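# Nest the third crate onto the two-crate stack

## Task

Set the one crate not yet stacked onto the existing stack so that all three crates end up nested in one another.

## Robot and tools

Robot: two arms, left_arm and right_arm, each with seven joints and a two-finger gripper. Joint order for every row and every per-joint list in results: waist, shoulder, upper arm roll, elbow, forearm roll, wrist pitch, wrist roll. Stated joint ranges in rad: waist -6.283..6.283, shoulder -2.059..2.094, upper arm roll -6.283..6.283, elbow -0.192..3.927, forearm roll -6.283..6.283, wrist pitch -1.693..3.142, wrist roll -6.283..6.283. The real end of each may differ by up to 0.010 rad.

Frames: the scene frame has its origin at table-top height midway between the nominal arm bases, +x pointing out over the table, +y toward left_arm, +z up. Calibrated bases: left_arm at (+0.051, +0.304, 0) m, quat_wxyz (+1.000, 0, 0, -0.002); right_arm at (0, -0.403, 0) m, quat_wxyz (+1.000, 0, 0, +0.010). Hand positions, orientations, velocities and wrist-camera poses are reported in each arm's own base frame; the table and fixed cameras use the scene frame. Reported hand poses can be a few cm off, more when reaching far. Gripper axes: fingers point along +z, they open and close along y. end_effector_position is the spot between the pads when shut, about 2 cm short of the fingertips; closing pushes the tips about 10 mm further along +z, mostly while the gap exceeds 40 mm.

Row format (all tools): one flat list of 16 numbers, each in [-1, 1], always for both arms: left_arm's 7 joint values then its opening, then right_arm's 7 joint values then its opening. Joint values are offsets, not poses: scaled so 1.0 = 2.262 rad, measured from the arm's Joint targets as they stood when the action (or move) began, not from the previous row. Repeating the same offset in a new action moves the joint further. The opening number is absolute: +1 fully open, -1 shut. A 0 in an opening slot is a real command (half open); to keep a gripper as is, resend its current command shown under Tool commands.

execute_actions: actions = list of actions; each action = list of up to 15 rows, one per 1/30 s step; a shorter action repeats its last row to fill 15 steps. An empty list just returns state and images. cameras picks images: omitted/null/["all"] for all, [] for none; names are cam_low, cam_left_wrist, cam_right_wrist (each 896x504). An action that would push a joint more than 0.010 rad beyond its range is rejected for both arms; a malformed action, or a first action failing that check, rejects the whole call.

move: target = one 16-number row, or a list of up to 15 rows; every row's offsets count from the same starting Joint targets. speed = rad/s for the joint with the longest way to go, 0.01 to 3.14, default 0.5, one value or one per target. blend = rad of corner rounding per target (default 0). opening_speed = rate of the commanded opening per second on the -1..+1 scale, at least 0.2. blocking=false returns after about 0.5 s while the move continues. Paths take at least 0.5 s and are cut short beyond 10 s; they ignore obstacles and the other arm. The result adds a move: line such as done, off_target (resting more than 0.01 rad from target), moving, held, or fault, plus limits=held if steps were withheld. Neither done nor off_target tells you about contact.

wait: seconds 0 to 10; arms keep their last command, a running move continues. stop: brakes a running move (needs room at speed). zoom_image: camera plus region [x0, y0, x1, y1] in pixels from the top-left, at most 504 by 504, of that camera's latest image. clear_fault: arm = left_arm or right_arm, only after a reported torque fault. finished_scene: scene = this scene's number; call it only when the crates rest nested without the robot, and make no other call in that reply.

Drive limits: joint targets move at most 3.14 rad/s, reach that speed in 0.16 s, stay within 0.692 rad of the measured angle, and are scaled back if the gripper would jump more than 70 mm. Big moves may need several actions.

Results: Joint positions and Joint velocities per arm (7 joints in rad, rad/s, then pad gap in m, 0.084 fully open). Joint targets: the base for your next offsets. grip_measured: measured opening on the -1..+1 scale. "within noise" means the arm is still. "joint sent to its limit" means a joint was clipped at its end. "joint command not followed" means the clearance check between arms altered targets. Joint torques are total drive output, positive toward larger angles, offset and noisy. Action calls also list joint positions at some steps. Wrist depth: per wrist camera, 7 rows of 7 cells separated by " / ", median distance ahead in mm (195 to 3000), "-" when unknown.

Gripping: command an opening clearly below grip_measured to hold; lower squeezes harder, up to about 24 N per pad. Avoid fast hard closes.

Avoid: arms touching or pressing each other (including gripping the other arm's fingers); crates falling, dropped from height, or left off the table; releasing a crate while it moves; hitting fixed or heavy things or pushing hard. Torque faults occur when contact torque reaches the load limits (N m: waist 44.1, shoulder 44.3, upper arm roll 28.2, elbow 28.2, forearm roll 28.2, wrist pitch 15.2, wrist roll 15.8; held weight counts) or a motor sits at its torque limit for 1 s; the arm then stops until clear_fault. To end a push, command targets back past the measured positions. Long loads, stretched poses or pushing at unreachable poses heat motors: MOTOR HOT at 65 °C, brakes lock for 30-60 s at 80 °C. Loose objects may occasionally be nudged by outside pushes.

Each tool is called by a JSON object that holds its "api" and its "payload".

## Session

{"api": "execute_actions", "payload": {"actions": []}}

{"api": "zoom_image", "payload": {"camera": "cam_low", "region": [200, 180, 420, 310]}}

Scene clock: 0.00 s.
left_arm: end_effector_position=(+0.1736, -0.1931, +0.3611) grip_measured=+1.00 end_effector_quat_wxyz=(-0.251, +0.855, +0.428, +0.154) | right_arm: end_effector_position=(+0.5528, +0.3257, +0.2093) grip_measured=+1.00 end_effector_quat_wxyz=(-0.239, +0.841, -0.307, +0.376)
Joint positions: left_arm=[-0.412 -0.41 -0.579 1.134 0.188 1.928 -1.803 0.084] | right_arm=[1.436 0.476 -1.086 1.117 -1.311 -0.115 2.667 0.084]
Joint velocities: within noise
Joint torques (N m): no reading
Motor temperatures (°C): left_arm=[28 27 27 33 37 30 34] | right_arm=[27 35 31 33 29 34 34]
Wrist depth (mm): cam_left_wrist=[1547 1715 1924 1847 686 636 596 / 1696 1875 1865 696 648 595 560 / 1687 1868 1772 655 610 567 530 / 307 687 662 614 573 536 502 / 289 629 620 579 540 511 479 / 273 320 580 545 514 484 457 / 260 306 440 515 488 461 438] | cam_right_wrist=[915 969 1031 1094 1172 1254 1287 / 960 1028 1102 1169 1251 1333 1248 / 1022 1092 1179 1253 1364 1346 1224 / 1090 1163 1262 1355 1420 1297 338 / 1163 1268 1369 1462 1369 361 329 / 1253 1362 1473 1490 1335 352 311 / 1348 1469 1573 1440 374 333 296]
Joint targets: left_arm=[-0.412 -0.410 -0.579 1.134 0.188 1.928 -1.803] | right_arm=[1.436 0.476 -1.086 1.117 -1.311 -0.115 2.667]
Tool commands: left_gripper/opening=+1.0 right_gripper/opening=+1.0

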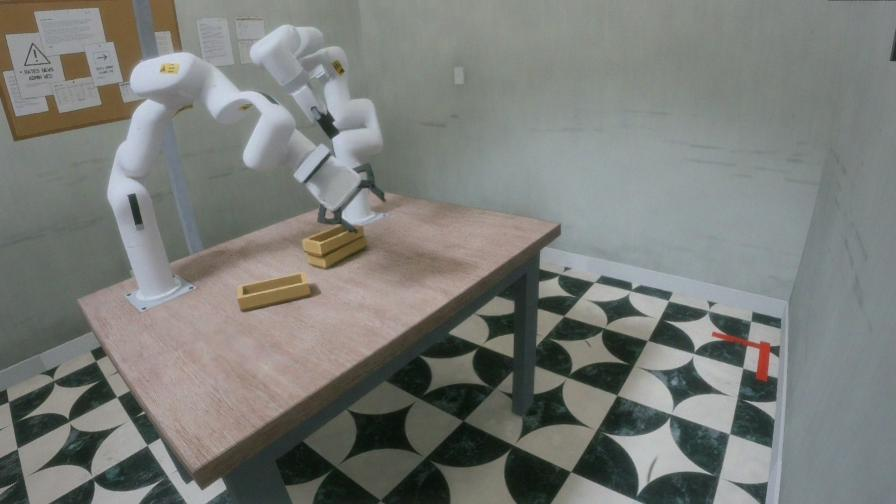

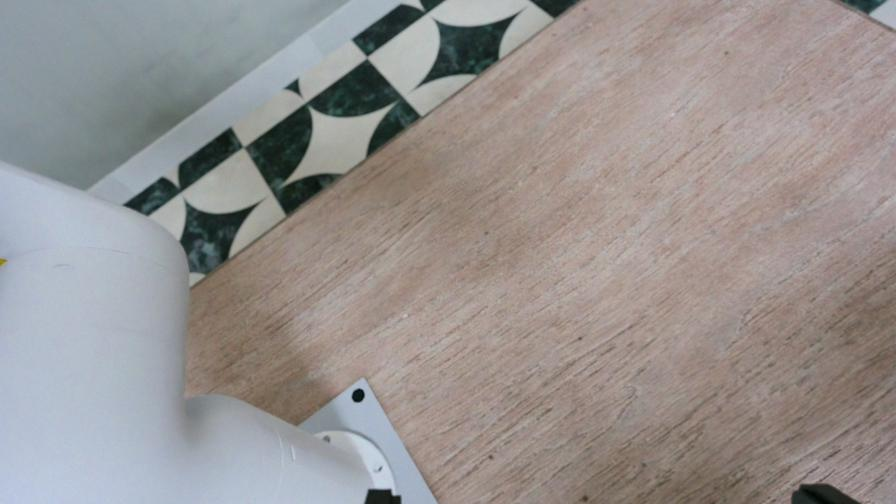

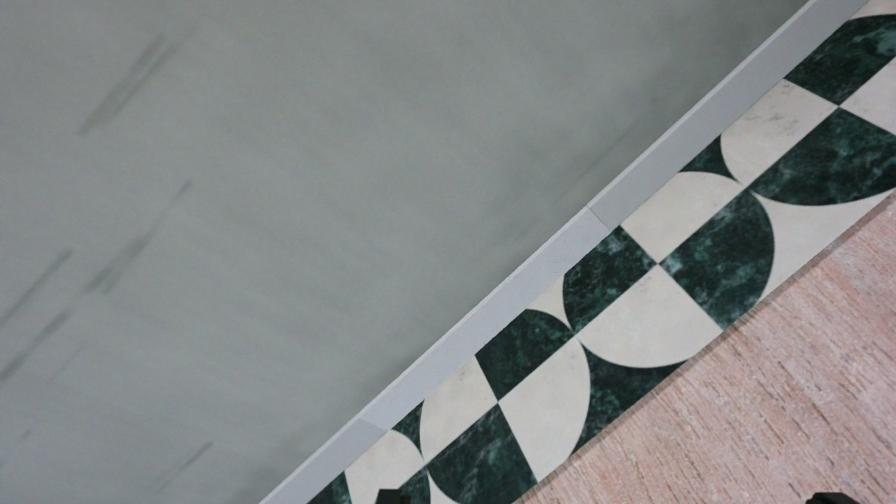

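Scaled by 2.291 from the camera's 896x504 image, which has a finer 1280x720 frame.

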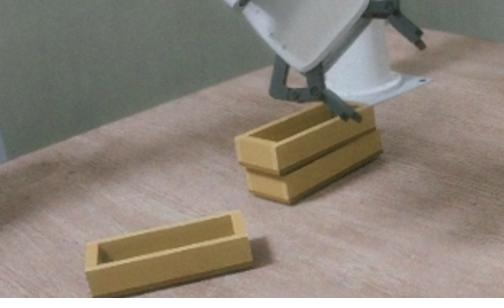

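{"api": "move", "payload": {"target": [[0.5,-0.1,0,0,0,0,0,1,0,-0.2,0,0.05,0,0,0,1],[0.796,-0.1,0,0,0,0,0,1,-0.3205,-0.3599,0.4801,0.1357,0.5796,0.8298,-1,1]], "speed": [0.9,1.1], "blend": [0.3,0], "cameras": ["cam_low","cam_right_wrist"]}}

Scene clock: 6.53 s.
left_arm: end_effector_position=(+0.1436, +0.1864, +0.4117) grip_measured=+1.00 end_effector_quat_wxyz=(-0.277, +0.166, +0.946, +0.007) | right_arm: end_effector_position=(+0.2655, +0.2282, +0.4503) grip_measured=+1.00 end_effector_quat_wxyz=(+0.000, +0.988, +0.152, +0.000)
Joint positions: left_arm=[1.389 -0.636 -0.579 1.134 0.188 1.928 -1.803 0.084] | right_arm=[0.711 -0.338 -0.001 1.424 -0.001 1.761 0.405 0.084]
Joint velocities: within noise
Joint torques (N m): left_arm=[9.42 -8.17 5.17 17.57 0.8 -1.66 0.18] | right_arm=[-8.88 -13.93 2.85 24.24 2.62 -0.31 -1.26]
Motor temperatures (°C): left_arm=[28 27 27 34 37 30 34] | right_arm=[27 35 31 35 29 34 34]
Wrist depth (mm): cam_left_wrist=[1717 1839 1912 1924 1878 1832 1694 / 1838 1842 1799 1774 1726 1694 1647 / 1707 1716 1680 1640 1611 1568 1543 / 307 1579 663 659 1504 1467 1454 / 289 617 626 615 1394 1388 1354 / 273 378 588 578 581 1296 1287 / 260 310 552 546 542 1237 1215] | cam_right_wrist=[576 577 574 573 573 572 571 / 577 578 576 574 575 573 571 / 578 577 574 575 572 575 573 / 577 531 527 576 564 574 574 / 579 577 576 577 574 574 575 / 580 580 579 577 575 574 574 / 579 579 579 577 578 576 576]
Joint targets: left_arm=[1.389 -0.636 -0.579 1.134 0.188 1.928 -1.803] | right_arm=[0.711 -0.338 -0.001 1.424 0.000 1.761 0.405]
move: done
Images, in order (width x height): cam_low 896x504, cam_right_wrist 896x504.

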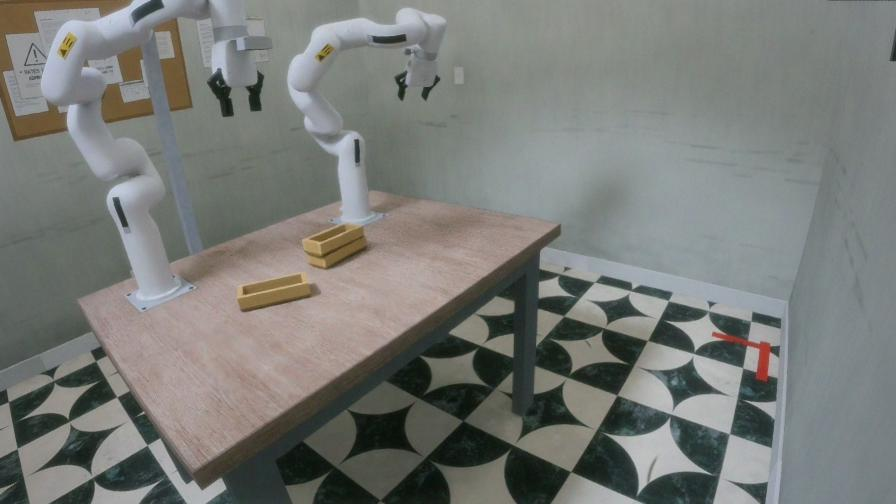

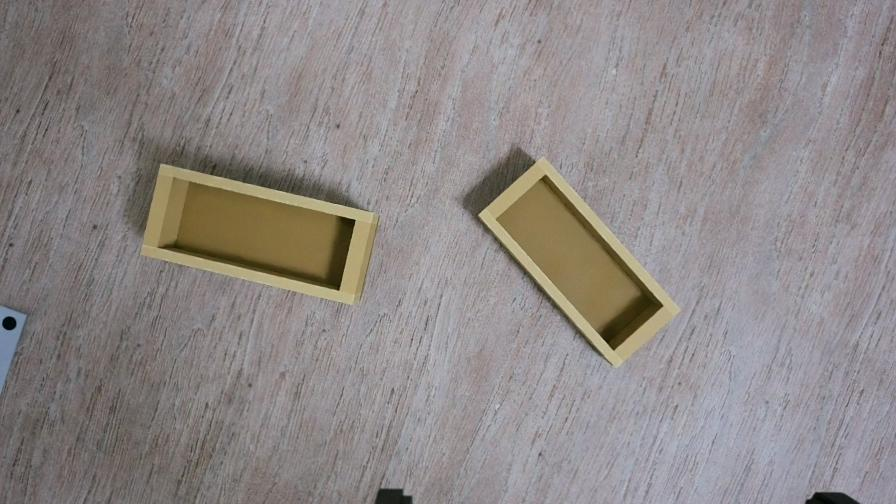

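{"api": "move", "payload": {"target": [0,0,0,0,0,0,0,1,-0.1026,0.095,0.0004,-0.3439,0,-0.4384,-0.4262,1], "speed": 0.8, "cameras": ["cam_right_wrist"]}}

{"api": "zoom_image", "payload": {"camera": "cam_right_wrist", "region": [400, 160, 700, 504]}}

Scene clock: 11.73 s.
left_arm: end_effector_position=(+0.1436, +0.1864, +0.4117) grip_measured=+1.00 end_effector_quat_wxyz=(-0.277, +0.166, +0.946, +0.007) | right_arm: end_effector_position=(+0.3423, +0.1779, +0.1204) grip_measured=+1.00 end_effector_quat_wxyz=(+0.000, +0.868, +0.496, -0.001)
Joint positions: left_arm=[1.389 -0.636 -0.579 1.134 0.188 1.928 -1.803 0.084] | right_arm=[0.479 -0.123 0 0.646 0 0.77 -0.559 0.084]
Joint velocities: within noise
Joint torques (N m): left_arm=[8.53 -6.69 5.13 17.34 0.85 -1.63 0.16] | right_arm=[-8.56 -7.18 2.3 13.52 1.81 -3.82 -1.25]
Motor temperatures (°C): left_arm=[28 27 27 35 37 30 34] | right_arm=[27 36 31 36 29 34 34]
Wrist depth (mm): cam_left_wrist=[1728 1840 1916 1913 1874 1839 1714 / 1838 1835 1783 1748 1725 1694 1644 / 1722 1716 1675 1629 1614 1577 1542 / 307 1589 665 657 1492 1463 1433 / 289 615 627 617 1391 1380 1363 / 273 377 587 578 582 1301 1276 / 260 309 550 548 543 1232 1218] | cam_right_wrist=[- 222 248 247 247 246 245 / - 249 248 248 247 246 246 / 250 249 249 248 247 247 246 / 251 250 249 225 237 247 246 / 251 250 249 237 237 247 247 / 251 250 250 238 237 247 247 / 251 251 250 238 238 248 247]
Joint targets: left_arm=[1.389 -0.636 -0.579 1.134 0.188 1.928 -1.803] | right_arm=[0.479 -0.123 0.000 0.646 0.000 0.770 -0.559]
move: done
Images, in order (width x height): cam_right_wrist 896x504.

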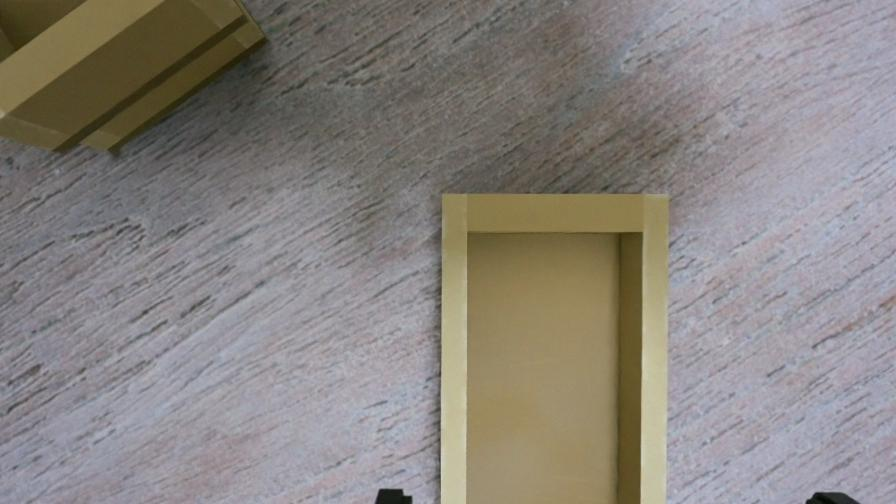

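Scaled by 1.465 from the camera's 896x504 image, which has a finer 1280x720 frame.

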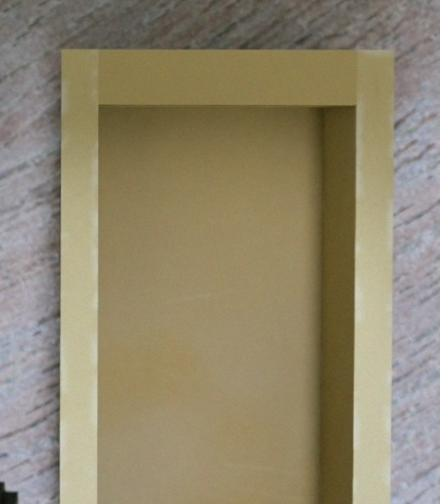

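{"api": "move", "payload": {"target": [[0,0,0,0,0,0,0,1,0,0.0657,0,-0.0223,0,-0.088,0,1],[0,0,0,0,0,0,0,1,0,0.0988,0,-0.0264,0,-0.1252,0,-0.6]], "speed": 0.3, "opening_speed": 1.0, "cameras": ["cam_right_wrist"]}}

Scene clock: 20.67 s.
left_arm: end_effector_position=(+0.1436, +0.1864, +0.4117) grip_measured=+1.00 end_effector_quat_wxyz=(-0.277, +0.166, +0.946, +0.007) | right_arm: end_effector_position=(+0.3423, +0.1779, +0.0349) grip_measured=+0.67 end_effector_quat_wxyz=(+0.000, +0.868, +0.496, -0.001)
Joint positions: left_arm=[1.389 -0.636 -0.579 1.134 0.188 1.928 -1.803 0.084] | right_arm=[0.479 0.101 0 0.586 0 0.487 -0.559 0.072]
Joint velocities: within noise
Joint torques (N m): left_arm=[7.58 -5.07 5.15 17.26 0.89 -1.59 0.15] | right_arm=[-7.91 -9.22 -0.8 11.38 1.23 -2.19 -1.04]
Motor temperatures (°C): left_arm=[28 27 27 36 37 30 34] | right_arm=[27 35 31 36 29 34 34]
Wrist depth (mm): cam_left_wrist=[1725 1861 1928 1902 1871 1840 1702 / 1830 1843 1795 1765 1740 1700 1655 / 1696 1712 1666 1642 1614 1578 1545 / 307 1587 663 657 1501 1470 1441 / 289 613 625 618 1375 1385 1356 / 272 378 587 577 582 1301 1283 / 260 310 551 546 544 1233 1215] | cam_right_wrist=[- - - - - - - / - - - - - - - / - - - - - - - / - - - - - - - / - - - - - - - / - - - - - - - / - - - - - - -]
Joint targets: left_arm=[1.389 -0.636 -0.579 1.134 0.188 1.928 -1.803] | right_arm=[0.479 0.101 0.000 0.586 0.000 0.487 -0.559]
move: done
Images, in order (width x height): cam_right_wrist 896x504.

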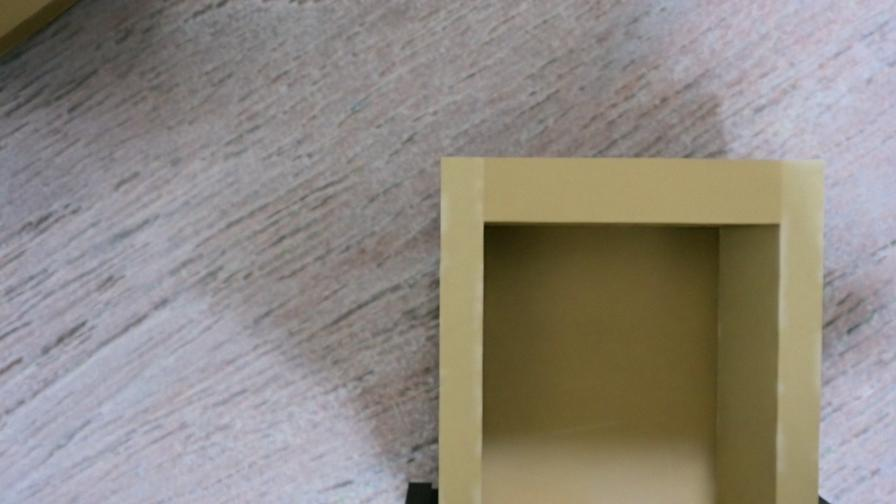

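{"api": "move", "payload": {"target": [[0,0,0,0,0,0,0,1,0,-0.033,0,0.0042,0,0.0372,0,-0.6],[0,0,0,0,0,0,0,1,0,-0.0988,0,0.0264,0,0.1252,0,-0.6],[0,0,0,0,0,0,0,1,0.1044,0.007,0,0.3253,0,0.3183,-0.1653,-0.6]], "speed": [0.3,0.5,0.6], "blend": [0.03,0.03,0], "cameras": ["cam_right_wrist","cam_low"]}}

{"api": "zoom_image", "payload": {"camera": "cam_right_wrist", "region": [200, 0, 460, 200]}}

{"api": "zoom_image", "payload": {"camera": "cam_right_wrist", "region": [200, 220, 460, 420]}}

{"api": "zoom_image", "payload": {"camera": "cam_low", "region": [290, 200, 380, 280]}}

Scene clock: 26.57 s.
left_arm: end_effector_position=(+0.1436, +0.1864, +0.4117) grip_measured=+1.00 end_effector_quat_wxyz=(-0.277, +0.166, +0.946, +0.007) | right_arm: end_effector_position=(+0.3846, +0.3341, +0.2503) grip_measured=+0.67 end_effector_quat_wxyz=(+0.000, +0.679, +0.734, -0.001)
Joint positions: left_arm=[1.389 -0.636 -0.579 1.134 0.188 1.928 -1.803 0.084] | right_arm=[0.715 0.117 0 1.322 0 1.207 -0.933 0.072]
Joint velocities: within noise
Joint torques (N m): left_arm=[7.05 -3.71 5.11 17.11 0.97 -1.57 0.13] | right_arm=[9.88 -13.23 -0.16 27.03 0.78 -0.79 -1.07]
Motor temperatures (°C): left_arm=[28 27 27 36 37 30 34] | right_arm=[27 36 31 36 29 34 34]
Wrist depth (mm): cam_left_wrist=[1729 1850 1930 1919 1885 1816 1709 / 1838 1845 1812 1758 1737 1679 1659 / 1706 1709 1664 1644 1619 1584 1548 / 306 1585 663 659 1492 1480 1451 / 290 616 628 615 1388 1385 1363 / 273 378 589 578 582 1303 1281 / 260 309 550 546 542 1236 1214] | cam_right_wrist=[379 378 316 375 374 373 371 / 379 379 330 375 375 373 372 / 380 379 - 376 375 374 373 / 380 379 - - - - 373 / 381 380 - - - - 374 / 381 380 - - - - 374 / 382 381 - - - - 375]
Joint targets: left_arm=[1.389 -0.636 -0.579 1.134 0.188 1.928 -1.803] | right_arm=[0.715 0.117 0.000 1.322 0.000 1.207 -0.933]
move: done
Images, in order (width x height): cam_low 896x504, cam_right_wrist 896x504.

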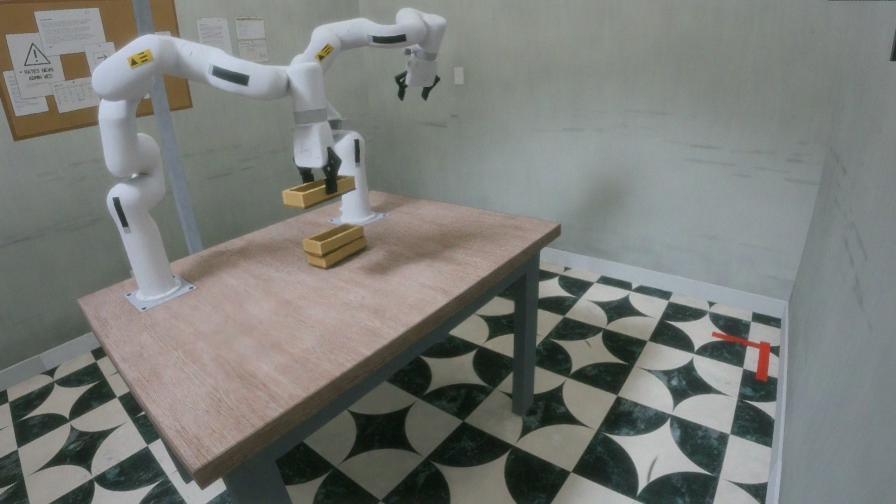

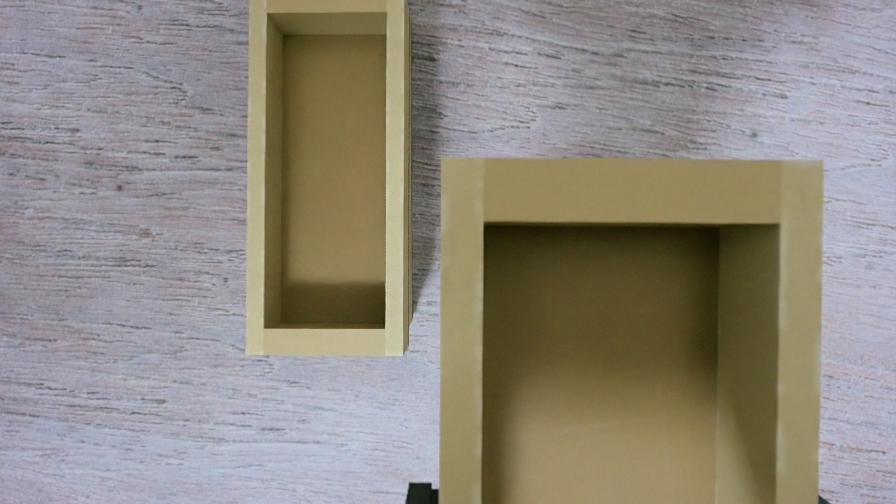

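Scaled by 1.938 from the camera's 896x504 image, which has a finer 1280x720 frame.

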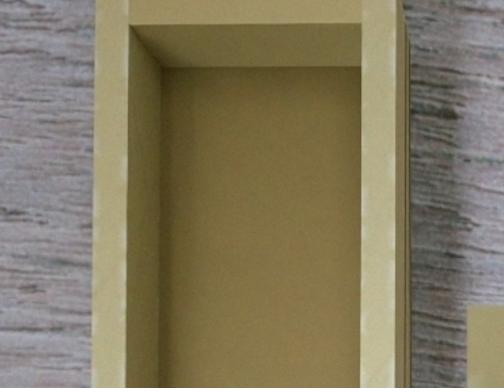

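Scaled by 1.938 from the camera's 896x504 image, which has a finer 1280x720 frame.

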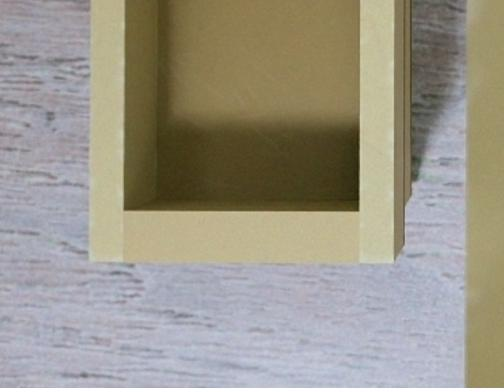

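Scaled by 5.600 from the camera's 896x504 image, which has a finer 1280x720 frame.

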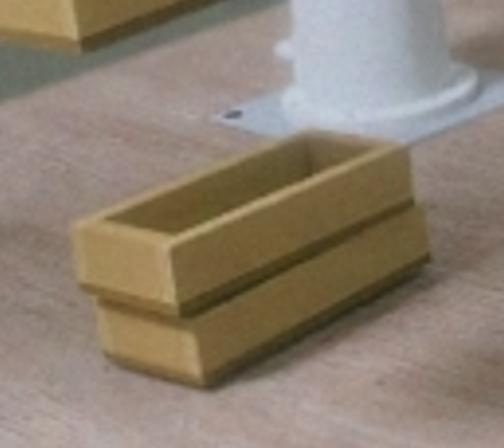

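{"api": "zoom_image", "payload": {"camera": "cam_right_wrist", "region": [350, 250, 450, 370]}}

{"api": "zoom_image", "payload": {"camera": "cam_right_wrist", "region": [350, 0, 450, 120]}}

{"api": "zoom_image", "payload": {"camera": "cam_right_wrist", "region": [230, 260, 330, 380]}}

Scaled by 4.200 from the camera's 896x504 image, which has a finer 1280x720 frame.

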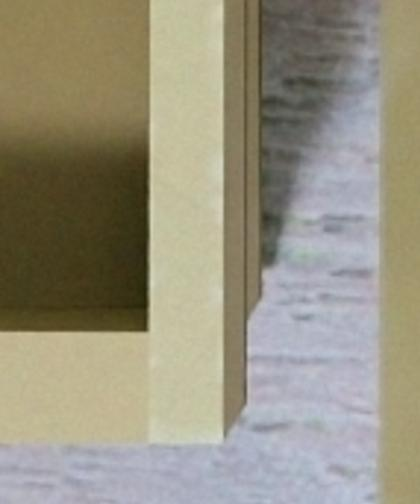

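Scaled by 4.200 from the camera's 896x504 image, which has a finer 1280x720 frame.

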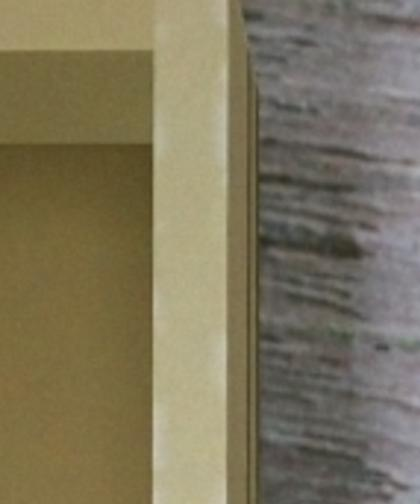

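Scaled by 4.200 from the camera's 896x504 image, which has a finer 1280x720 frame.

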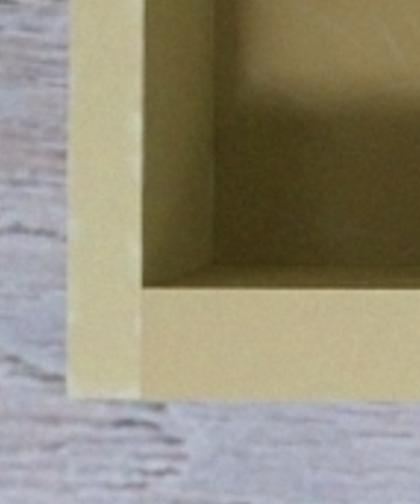

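{"api": "move", "payload": {"target": [[0,0,0,0,0,0,0,1,0.1205,0.0579,0,-0.0748,0,-0.1326,0.1205,-0.6],[0,0,0,0,0,0,0,1,0.1205,0.0752,0,-0.0864,0,-0.1616,0.1205,-0.6]], "speed": [0.4,0.06], "cameras": ["cam_low"]}}

{"api": "zoom_image", "payload": {"camera": "cam_low", "region": [290, 200, 380, 280]}}

Scene clock: 34.03 s.
left_arm: end_effector_position=(+0.1436, +0.1864, +0.4117) grip_measured=+1.00 end_effector_quat_wxyz=(-0.277, +0.166, +0.946, +0.007) | right_arm: end_effector_position=(+0.2838, +0.4306, +0.1108) grip_measured=+0.67 end_effector_quat_wxyz=(+0.000, +0.679, +0.734, -0.001)
Joint positions: left_arm=[1.389 -0.636 -0.579 1.134 0.188 1.928 -1.803 0.084] | right_arm=[0.988 0.287 0 1.127 0 0.841 -0.66 0.072]
Joint velocities: within noise
Joint torques (N m): left_arm=[6.16 -2.33 5.16 17.01 0.94 -1.65 0.11] | right_arm=[9.1 -14.08 -2.68 13.11 0.26 -3.8 1.12]
Motor temperatures (°C): left_arm=[28 27 28 36 37 30 34] | right_arm=[27 36 31 37 29 34 34]
Wrist depth (mm): cam_left_wrist=[1735 1831 1914 1923 1882 1842 1691 / 1873 1854 1803 1768 1741 1681 1645 / 1713 1699 1672 1633 1610 1571 1556 / 307 1585 667 659 1491 1465 1434 / 289 614 627 616 1387 1383 1361 / 272 377 587 579 582 1307 1277 / 260 310 551 547 542 1240 1219] | cam_right_wrist=[239 239 238 237 236 236 235 / 239 238 238 238 237 236 235 / 240 239 239 238 237 236 236 / 240 240 - - - - 236 / 240 240 - - - - 237 / 241 240 - - - - 237 / 241 240 - - - - 237]
Joint targets: left_arm=[1.389 -0.636 -0.579 1.134 0.188 1.928 -1.803] | right_arm=[0.988 0.287 0.000 1.127 0.000 0.841 -0.660]
move: done
Images, in order (width x height): cam_low 896x504.

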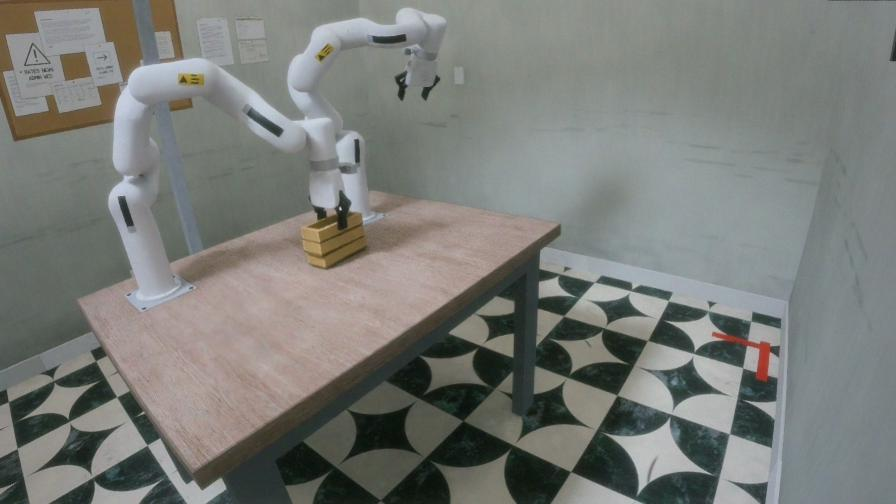

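Scaled by 5.600 from the camera's 896x504 image, which has a finer 1280x720 frame.

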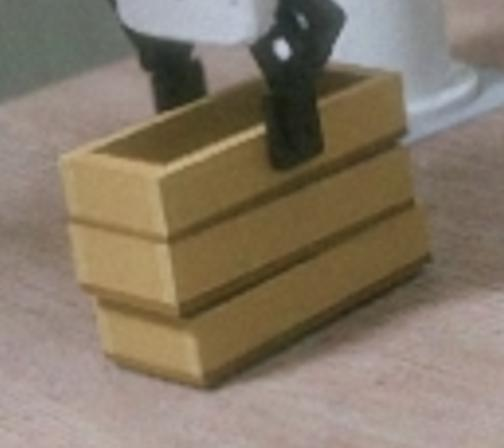

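{"api": "move", "payload": {"target": [0,0,0,0,0,0,0,1,0,0.00115,0,-0.0008,0,-0.0019,0,-0.6], "speed": 0.03, "cameras": ["cam_low","cam_right_wrist"]}}

{"api": "zoom_image", "payload": {"camera": "cam_low", "region": [290, 205, 370, 275]}}

Scene clock: 37.50 s.
left_arm: end_effector_position=(+0.1436, +0.1864, +0.4117) grip_measured=+1.00 end_effector_quat_wxyz=(-0.277, +0.166, +0.946, +0.007) | right_arm: end_effector_position=(+0.2837, +0.4305, +0.1091) grip_measured=+0.67 end_effector_quat_wxyz=(+0.000, +0.679, +0.734, -0.001)
Joint positions: left_arm=[1.389 -0.636 -0.579 1.134 0.188 1.928 -1.803 0.084] | right_arm=[0.988 0.289 0 1.125 0 0.837 -0.66 0.072]
Joint velocities: within noise
Joint torques (N m): left_arm=[5.74 -1.38 5.3 17.04 0.84 -1.53 0.02] | right_arm=[3.73 -13.68 -2.12 13.63 0.05 -3.5 0.96]
Motor temperatures (°C): left_arm=[28 27 28 36 37 30 34] | right_arm=[27 36 31 37 29 34 34]
Wrist depth (mm): cam_left_wrist=[1729 1847 1922 1919 1876 1827 1705 / 1862 1843 1818 1758 1727 1696 1648 / 1704 1718 1675 1633 1612 1578 1556 / 307 1590 663 659 1498 1470 1443 / 289 616 624 616 1390 1377 1356 / 273 377 588 579 582 1300 1280 / 260 309 550 546 544 1238 1217] | cam_right_wrist=[237 237 236 235 235 234 233 / 237 237 236 236 235 234 234 / 238 237 237 236 235 235 234 / 239 238 - - - - 234 / 239 238 - - - - 235 / 239 238 - - - - 235 / 240 238 - - - - 235]
Joint targets: left_arm=[1.389 -0.636 -0.579 1.134 0.188 1.928 -1.803] | right_arm=[0.988 0.289 0.000 1.125 0.000 0.837 -0.660]
move: done
Images, in order (width x height): cam_low 896x504, cam_right_wrist 896x504.

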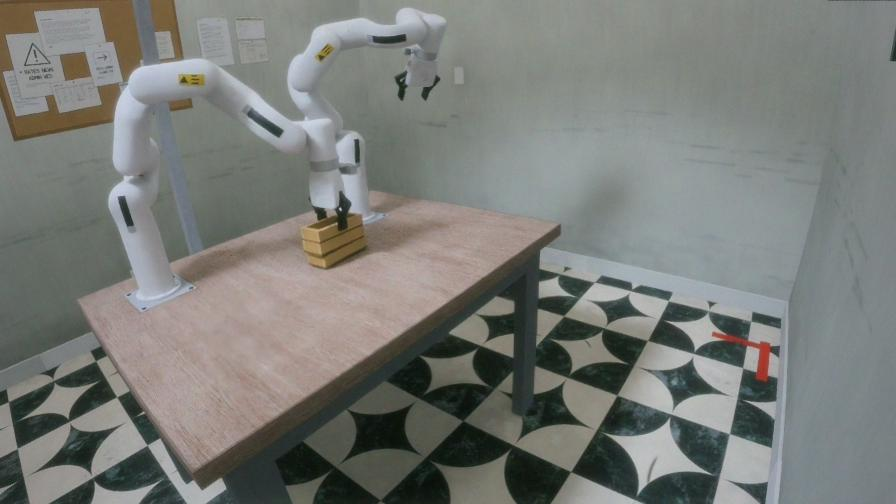

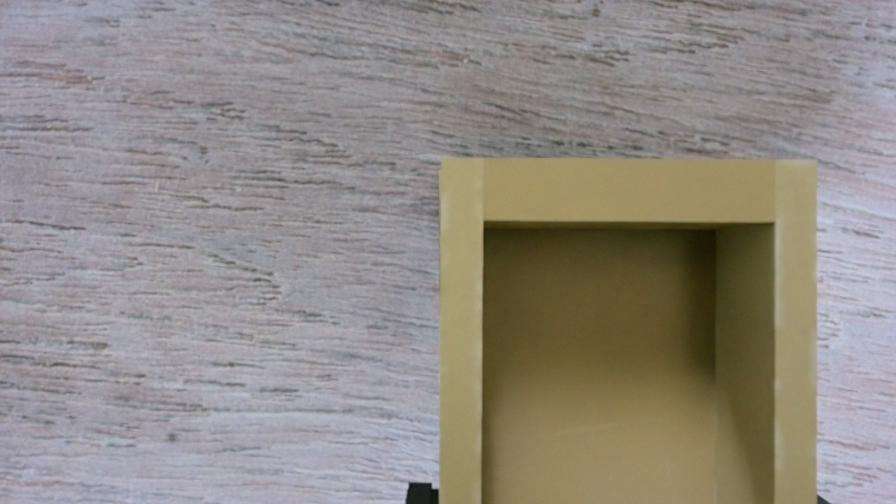

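Scaled by 6.300 from the camera's 896x504 image, which has a finer 1280x720 frame.

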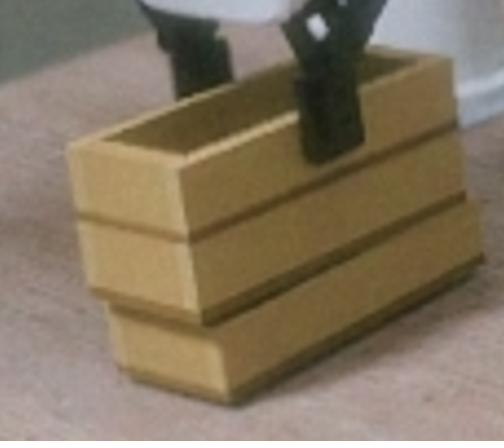

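{"api": "move", "payload": {"target": [0,0,0,0,0,0,0,1,0.0055,0.0075,0,0.0112,0,0.0037,0.0011,-0.6], "speed": 0.03, "cameras": ["cam_low","cam_right_wrist"]}}

{"api": "zoom_image", "payload": {"camera": "cam_low", "region": [290, 205, 370, 275]}}

Scene clock: 40.70 s.
left_arm: end_effector_position=(+0.1436, +0.1864, +0.4117) grip_measured=+1.00 end_effector_quat_wxyz=(-0.277, +0.166, +0.946, +0.007) | right_arm: end_effector_position=(+0.2816, +0.4389, +0.1092) grip_measured=+0.67 end_effector_quat_wxyz=(+0.000, +0.675, +0.737, -0.001)
Joint positions: left_arm=[1.389 -0.636 -0.579 1.134 0.188 1.928 -1.803 0.084] | right_arm=[1 0.306 0 1.15 0 0.845 -0.658 0.072]
Joint velocities: within noise
Joint torques (N m): left_arm=[4.76 -0.48 5.25 16.85 0.98 -1.5 0.08] | right_arm=[9.25 -15.53 -1.72 24.9 -0.26 -1.01 1.2]
Motor temperatures (°C): left_arm=[28 27 28 36 37 30 34] | right_arm=[27 36 31 37 29 34 34]
Wrist depth (mm): cam_left_wrist=[1727 1849 1902 1897 1860 1829 1696 / 1854 1837 1802 1775 1726 1683 1653 / 1707 1700 1680 1631 1599 1581 1554 / 307 1581 666 657 1497 1470 1443 / 289 616 627 617 1380 1387 1372 / 273 378 588 577 581 1303 1279 / 260 310 550 545 543 1237 1219] | cam_right_wrist=[237 237 236 235 234 234 233 / 238 237 237 236 235 234 233 / 238 237 237 236 235 234 234 / 238 238 - - - - 234 / 239 238 - - - - 234 / 239 238 - - - - 235 / 240 239 - - - - 235]
Joint targets: left_arm=[1.389 -0.636 -0.579 1.134 0.188 1.928 -1.803] | right_arm=[1.000 0.306 0.000 1.150 0.000 0.845 -0.658]
move: done
Images, in order (width x height): cam_low 896x504, cam_right_wrist 896x504.

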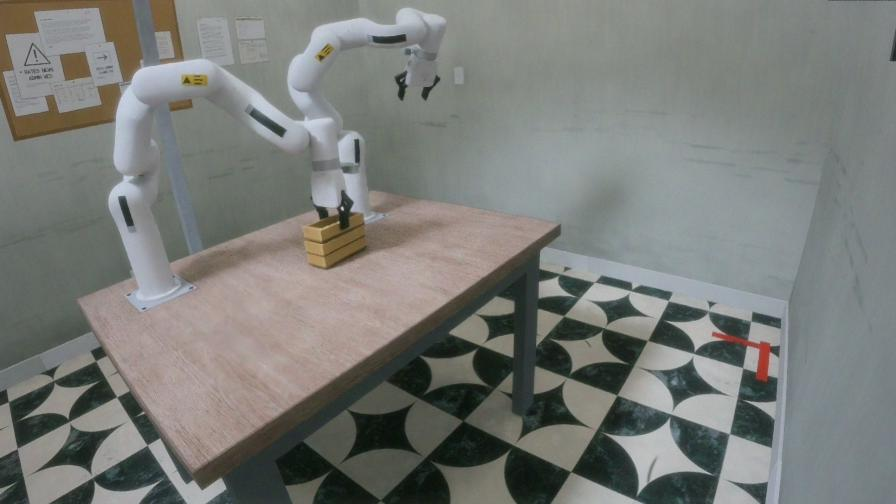

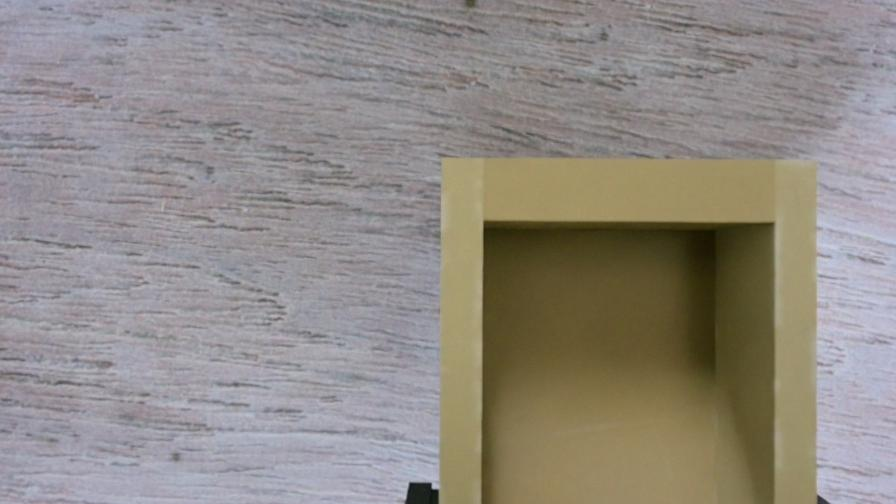

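Scaled by 6.300 from the camera's 896x504 image, which has a finer 1280x720 frame.

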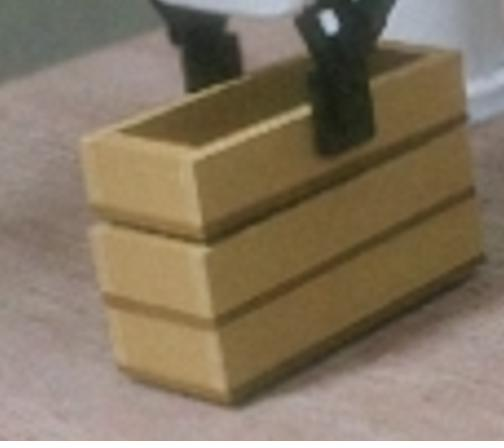

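{"api": "move", "payload": {"target": [0,0,0,0,0,0,0,1,0,0.0027,0,-0.0015,0,-0.0042,0,-0.6], "speed": 0.03, "cameras": ["cam_low"]}}

{"api": "zoom_image", "payload": {"camera": "cam_low", "region": [290, 205, 370, 275]}}

Scene clock: 42.23 s.
left_arm: end_effector_position=(+0.1436, +0.1864, +0.4117) grip_measured=+1.00 end_effector_quat_wxyz=(-0.277, +0.166, +0.946, +0.007) | right_arm: end_effector_position=(+0.2816, +0.4390, +0.1057) grip_measured=+0.67 end_effector_quat_wxyz=(+0.000, +0.675, +0.737, +0.000)
Joint positions: left_arm=[1.389 -0.636 -0.579 1.134 0.188 1.928 -1.803 0.084] | right_arm=[1 0.312 0 1.147 0 0.836 -0.658 0.072]
Joint velocities: within noise
Joint torques (N m): left_arm=[4.87 -0.16 5.28 16.86 0.98 -1.6 0.13] | right_arm=[9.57 -10.28 -1.45 9.88 -0.48 -2.81 1.13]
Motor temperatures (°C): left_arm=[28 27 28 36 37 30 34] | right_arm=[27 36 31 37 29 34 34]
Wrist depth (mm): cam_left_wrist=[1722 1834 1928 1903 1878 1847 1698 / 1838 1845 1799 1768 1722 1690 1650 / 1711 1699 1675 1626 1599 1567 1542 / 307 1565 663 659 1501 1463 1455 / 289 616 628 617 1395 1380 1368 / 272 377 586 578 581 1297 1285 / 260 309 551 545 541 1233 1216] | cam_right_wrist=[234 234 233 232 232 231 230 / 235 234 233 233 232 231 230 / 235 234 234 233 232 231 231 / 235 235 - - - - 231 / 235 235 - - - - 232 / 236 235 - - - - 232 / 236 236 - - - - 232]
Joint targets: left_arm=[1.389 -0.636 -0.579 1.134 0.188 1.928 -1.803] | right_arm=[1.000 0.312 0.000 1.147 0.000 0.836 -0.658]
move: done
Images, in order (width x height): cam_low 896x504.

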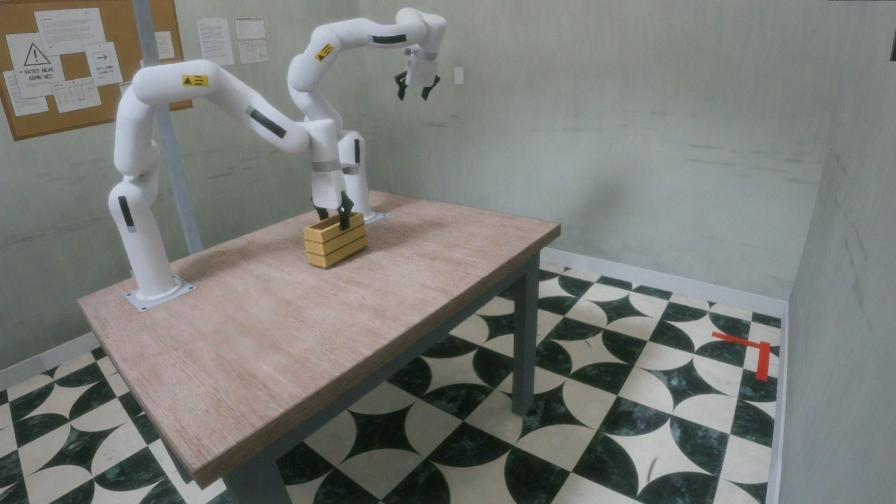

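Scaled by 6.300 from the camera's 896x504 image, which has a finer 1280x720 frame.

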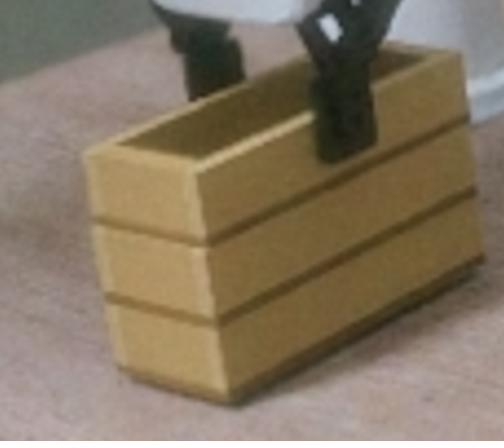

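{"api": "move", "payload": {"target": [[0,0,0,0,0,0,0,1,0,0,0,0,0,0,0,1],[0,0,0,0,0,0,0,1,0,-0.0203,0,0.0138,0,0.0338,0,1]], "speed": 0.2, "opening_speed": 0.9, "cameras": ["cam_low"]}}

{"api": "zoom_image", "payload": {"camera": "cam_low", "region": [290, 205, 370, 275]}}

Scene clock: 46.77 s.
left_arm: end_effector_position=(+0.1436, +0.1864, +0.4117) grip_measured=+1.00 end_effector_quat_wxyz=(-0.277, +0.166, +0.946, +0.007) | right_arm: end_effector_position=(+0.2818, +0.4392, +0.1357) grip_measured=+1.00 end_effector_quat_wxyz=(+0.000, +0.675, +0.737, +0.000)
Joint positions: left_arm=[1.389 -0.636 -0.579 1.134 0.188 1.928 -1.803 0.084] | right_arm=[1 0.267 0 1.178 0 0.912 -0.658 0.084]
Joint velocities: within noise
Joint torques (N m): left_arm=[4.1 1.29 5.23 16.66 0.77 -1.52 0.06] | right_arm=[7.67 -25.42 -0.74 25.03 -0.92 -0.79 1.07]
Motor temperatures (°C): left_arm=[28 27 28 36 37 30 34] | right_arm=[27 36 31 37 29 34 34]
Wrist depth (mm): cam_left_wrist=[1713 1849 1903 1917 1889 1843 1701 / 1851 1838 1793 1758 1724 1690 1645 / 1708 1718 1659 1659 1601 1564 1543 / 307 1583 664 658 1495 1467 1453 / 289 616 626 616 1397 1380 1355 / 273 378 588 578 584 1310 1278 / 260 309 548 546 543 1230 1213] | cam_right_wrist=[264 263 262 262 261 260 259 / 264 263 263 262 261 260 260 / 264 264 263 262 262 261 260 / 265 264 263 - - 261 260 / 265 264 263 - - 261 260 / 265 265 264 - - 262 261 / 266 265 265 - - 262 261]
Joint targets: left_arm=[1.389 -0.636 -0.579 1.134 0.188 1.928 -1.803] | right_arm=[1.000 0.266 0.000 1.178 0.000 0.912 -0.658]
move: done
Images, in order (width x height): cam_low 896x504.

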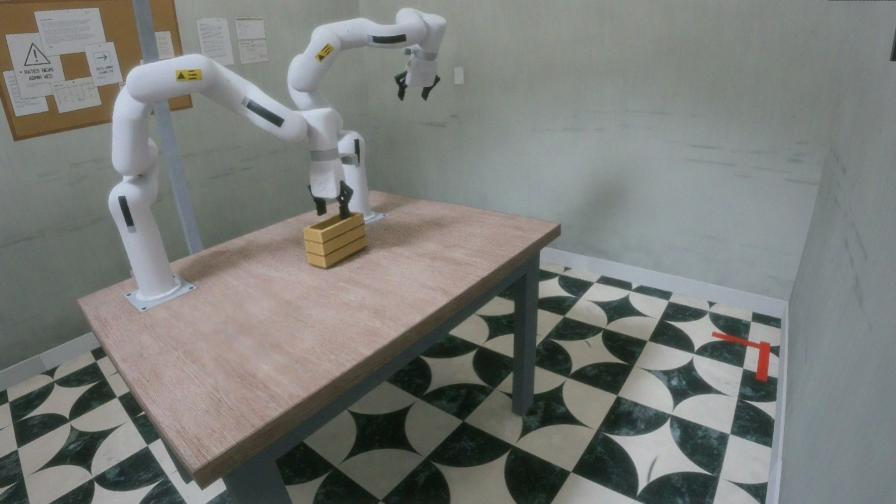

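Scaled by 6.300 from the camera's 896x504 image, which has a finer 1280x720 frame.

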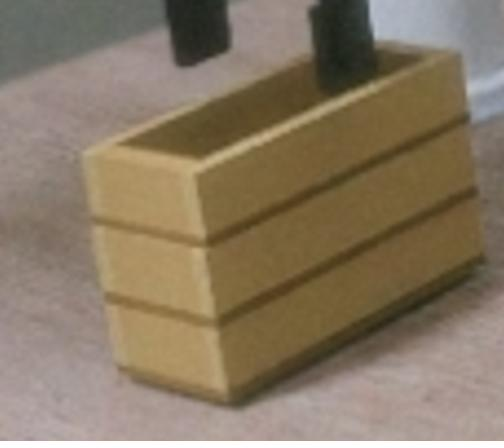

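{"api": "finished_scene", "payload": {"scene": 3}}

The scene is finished: the task was done.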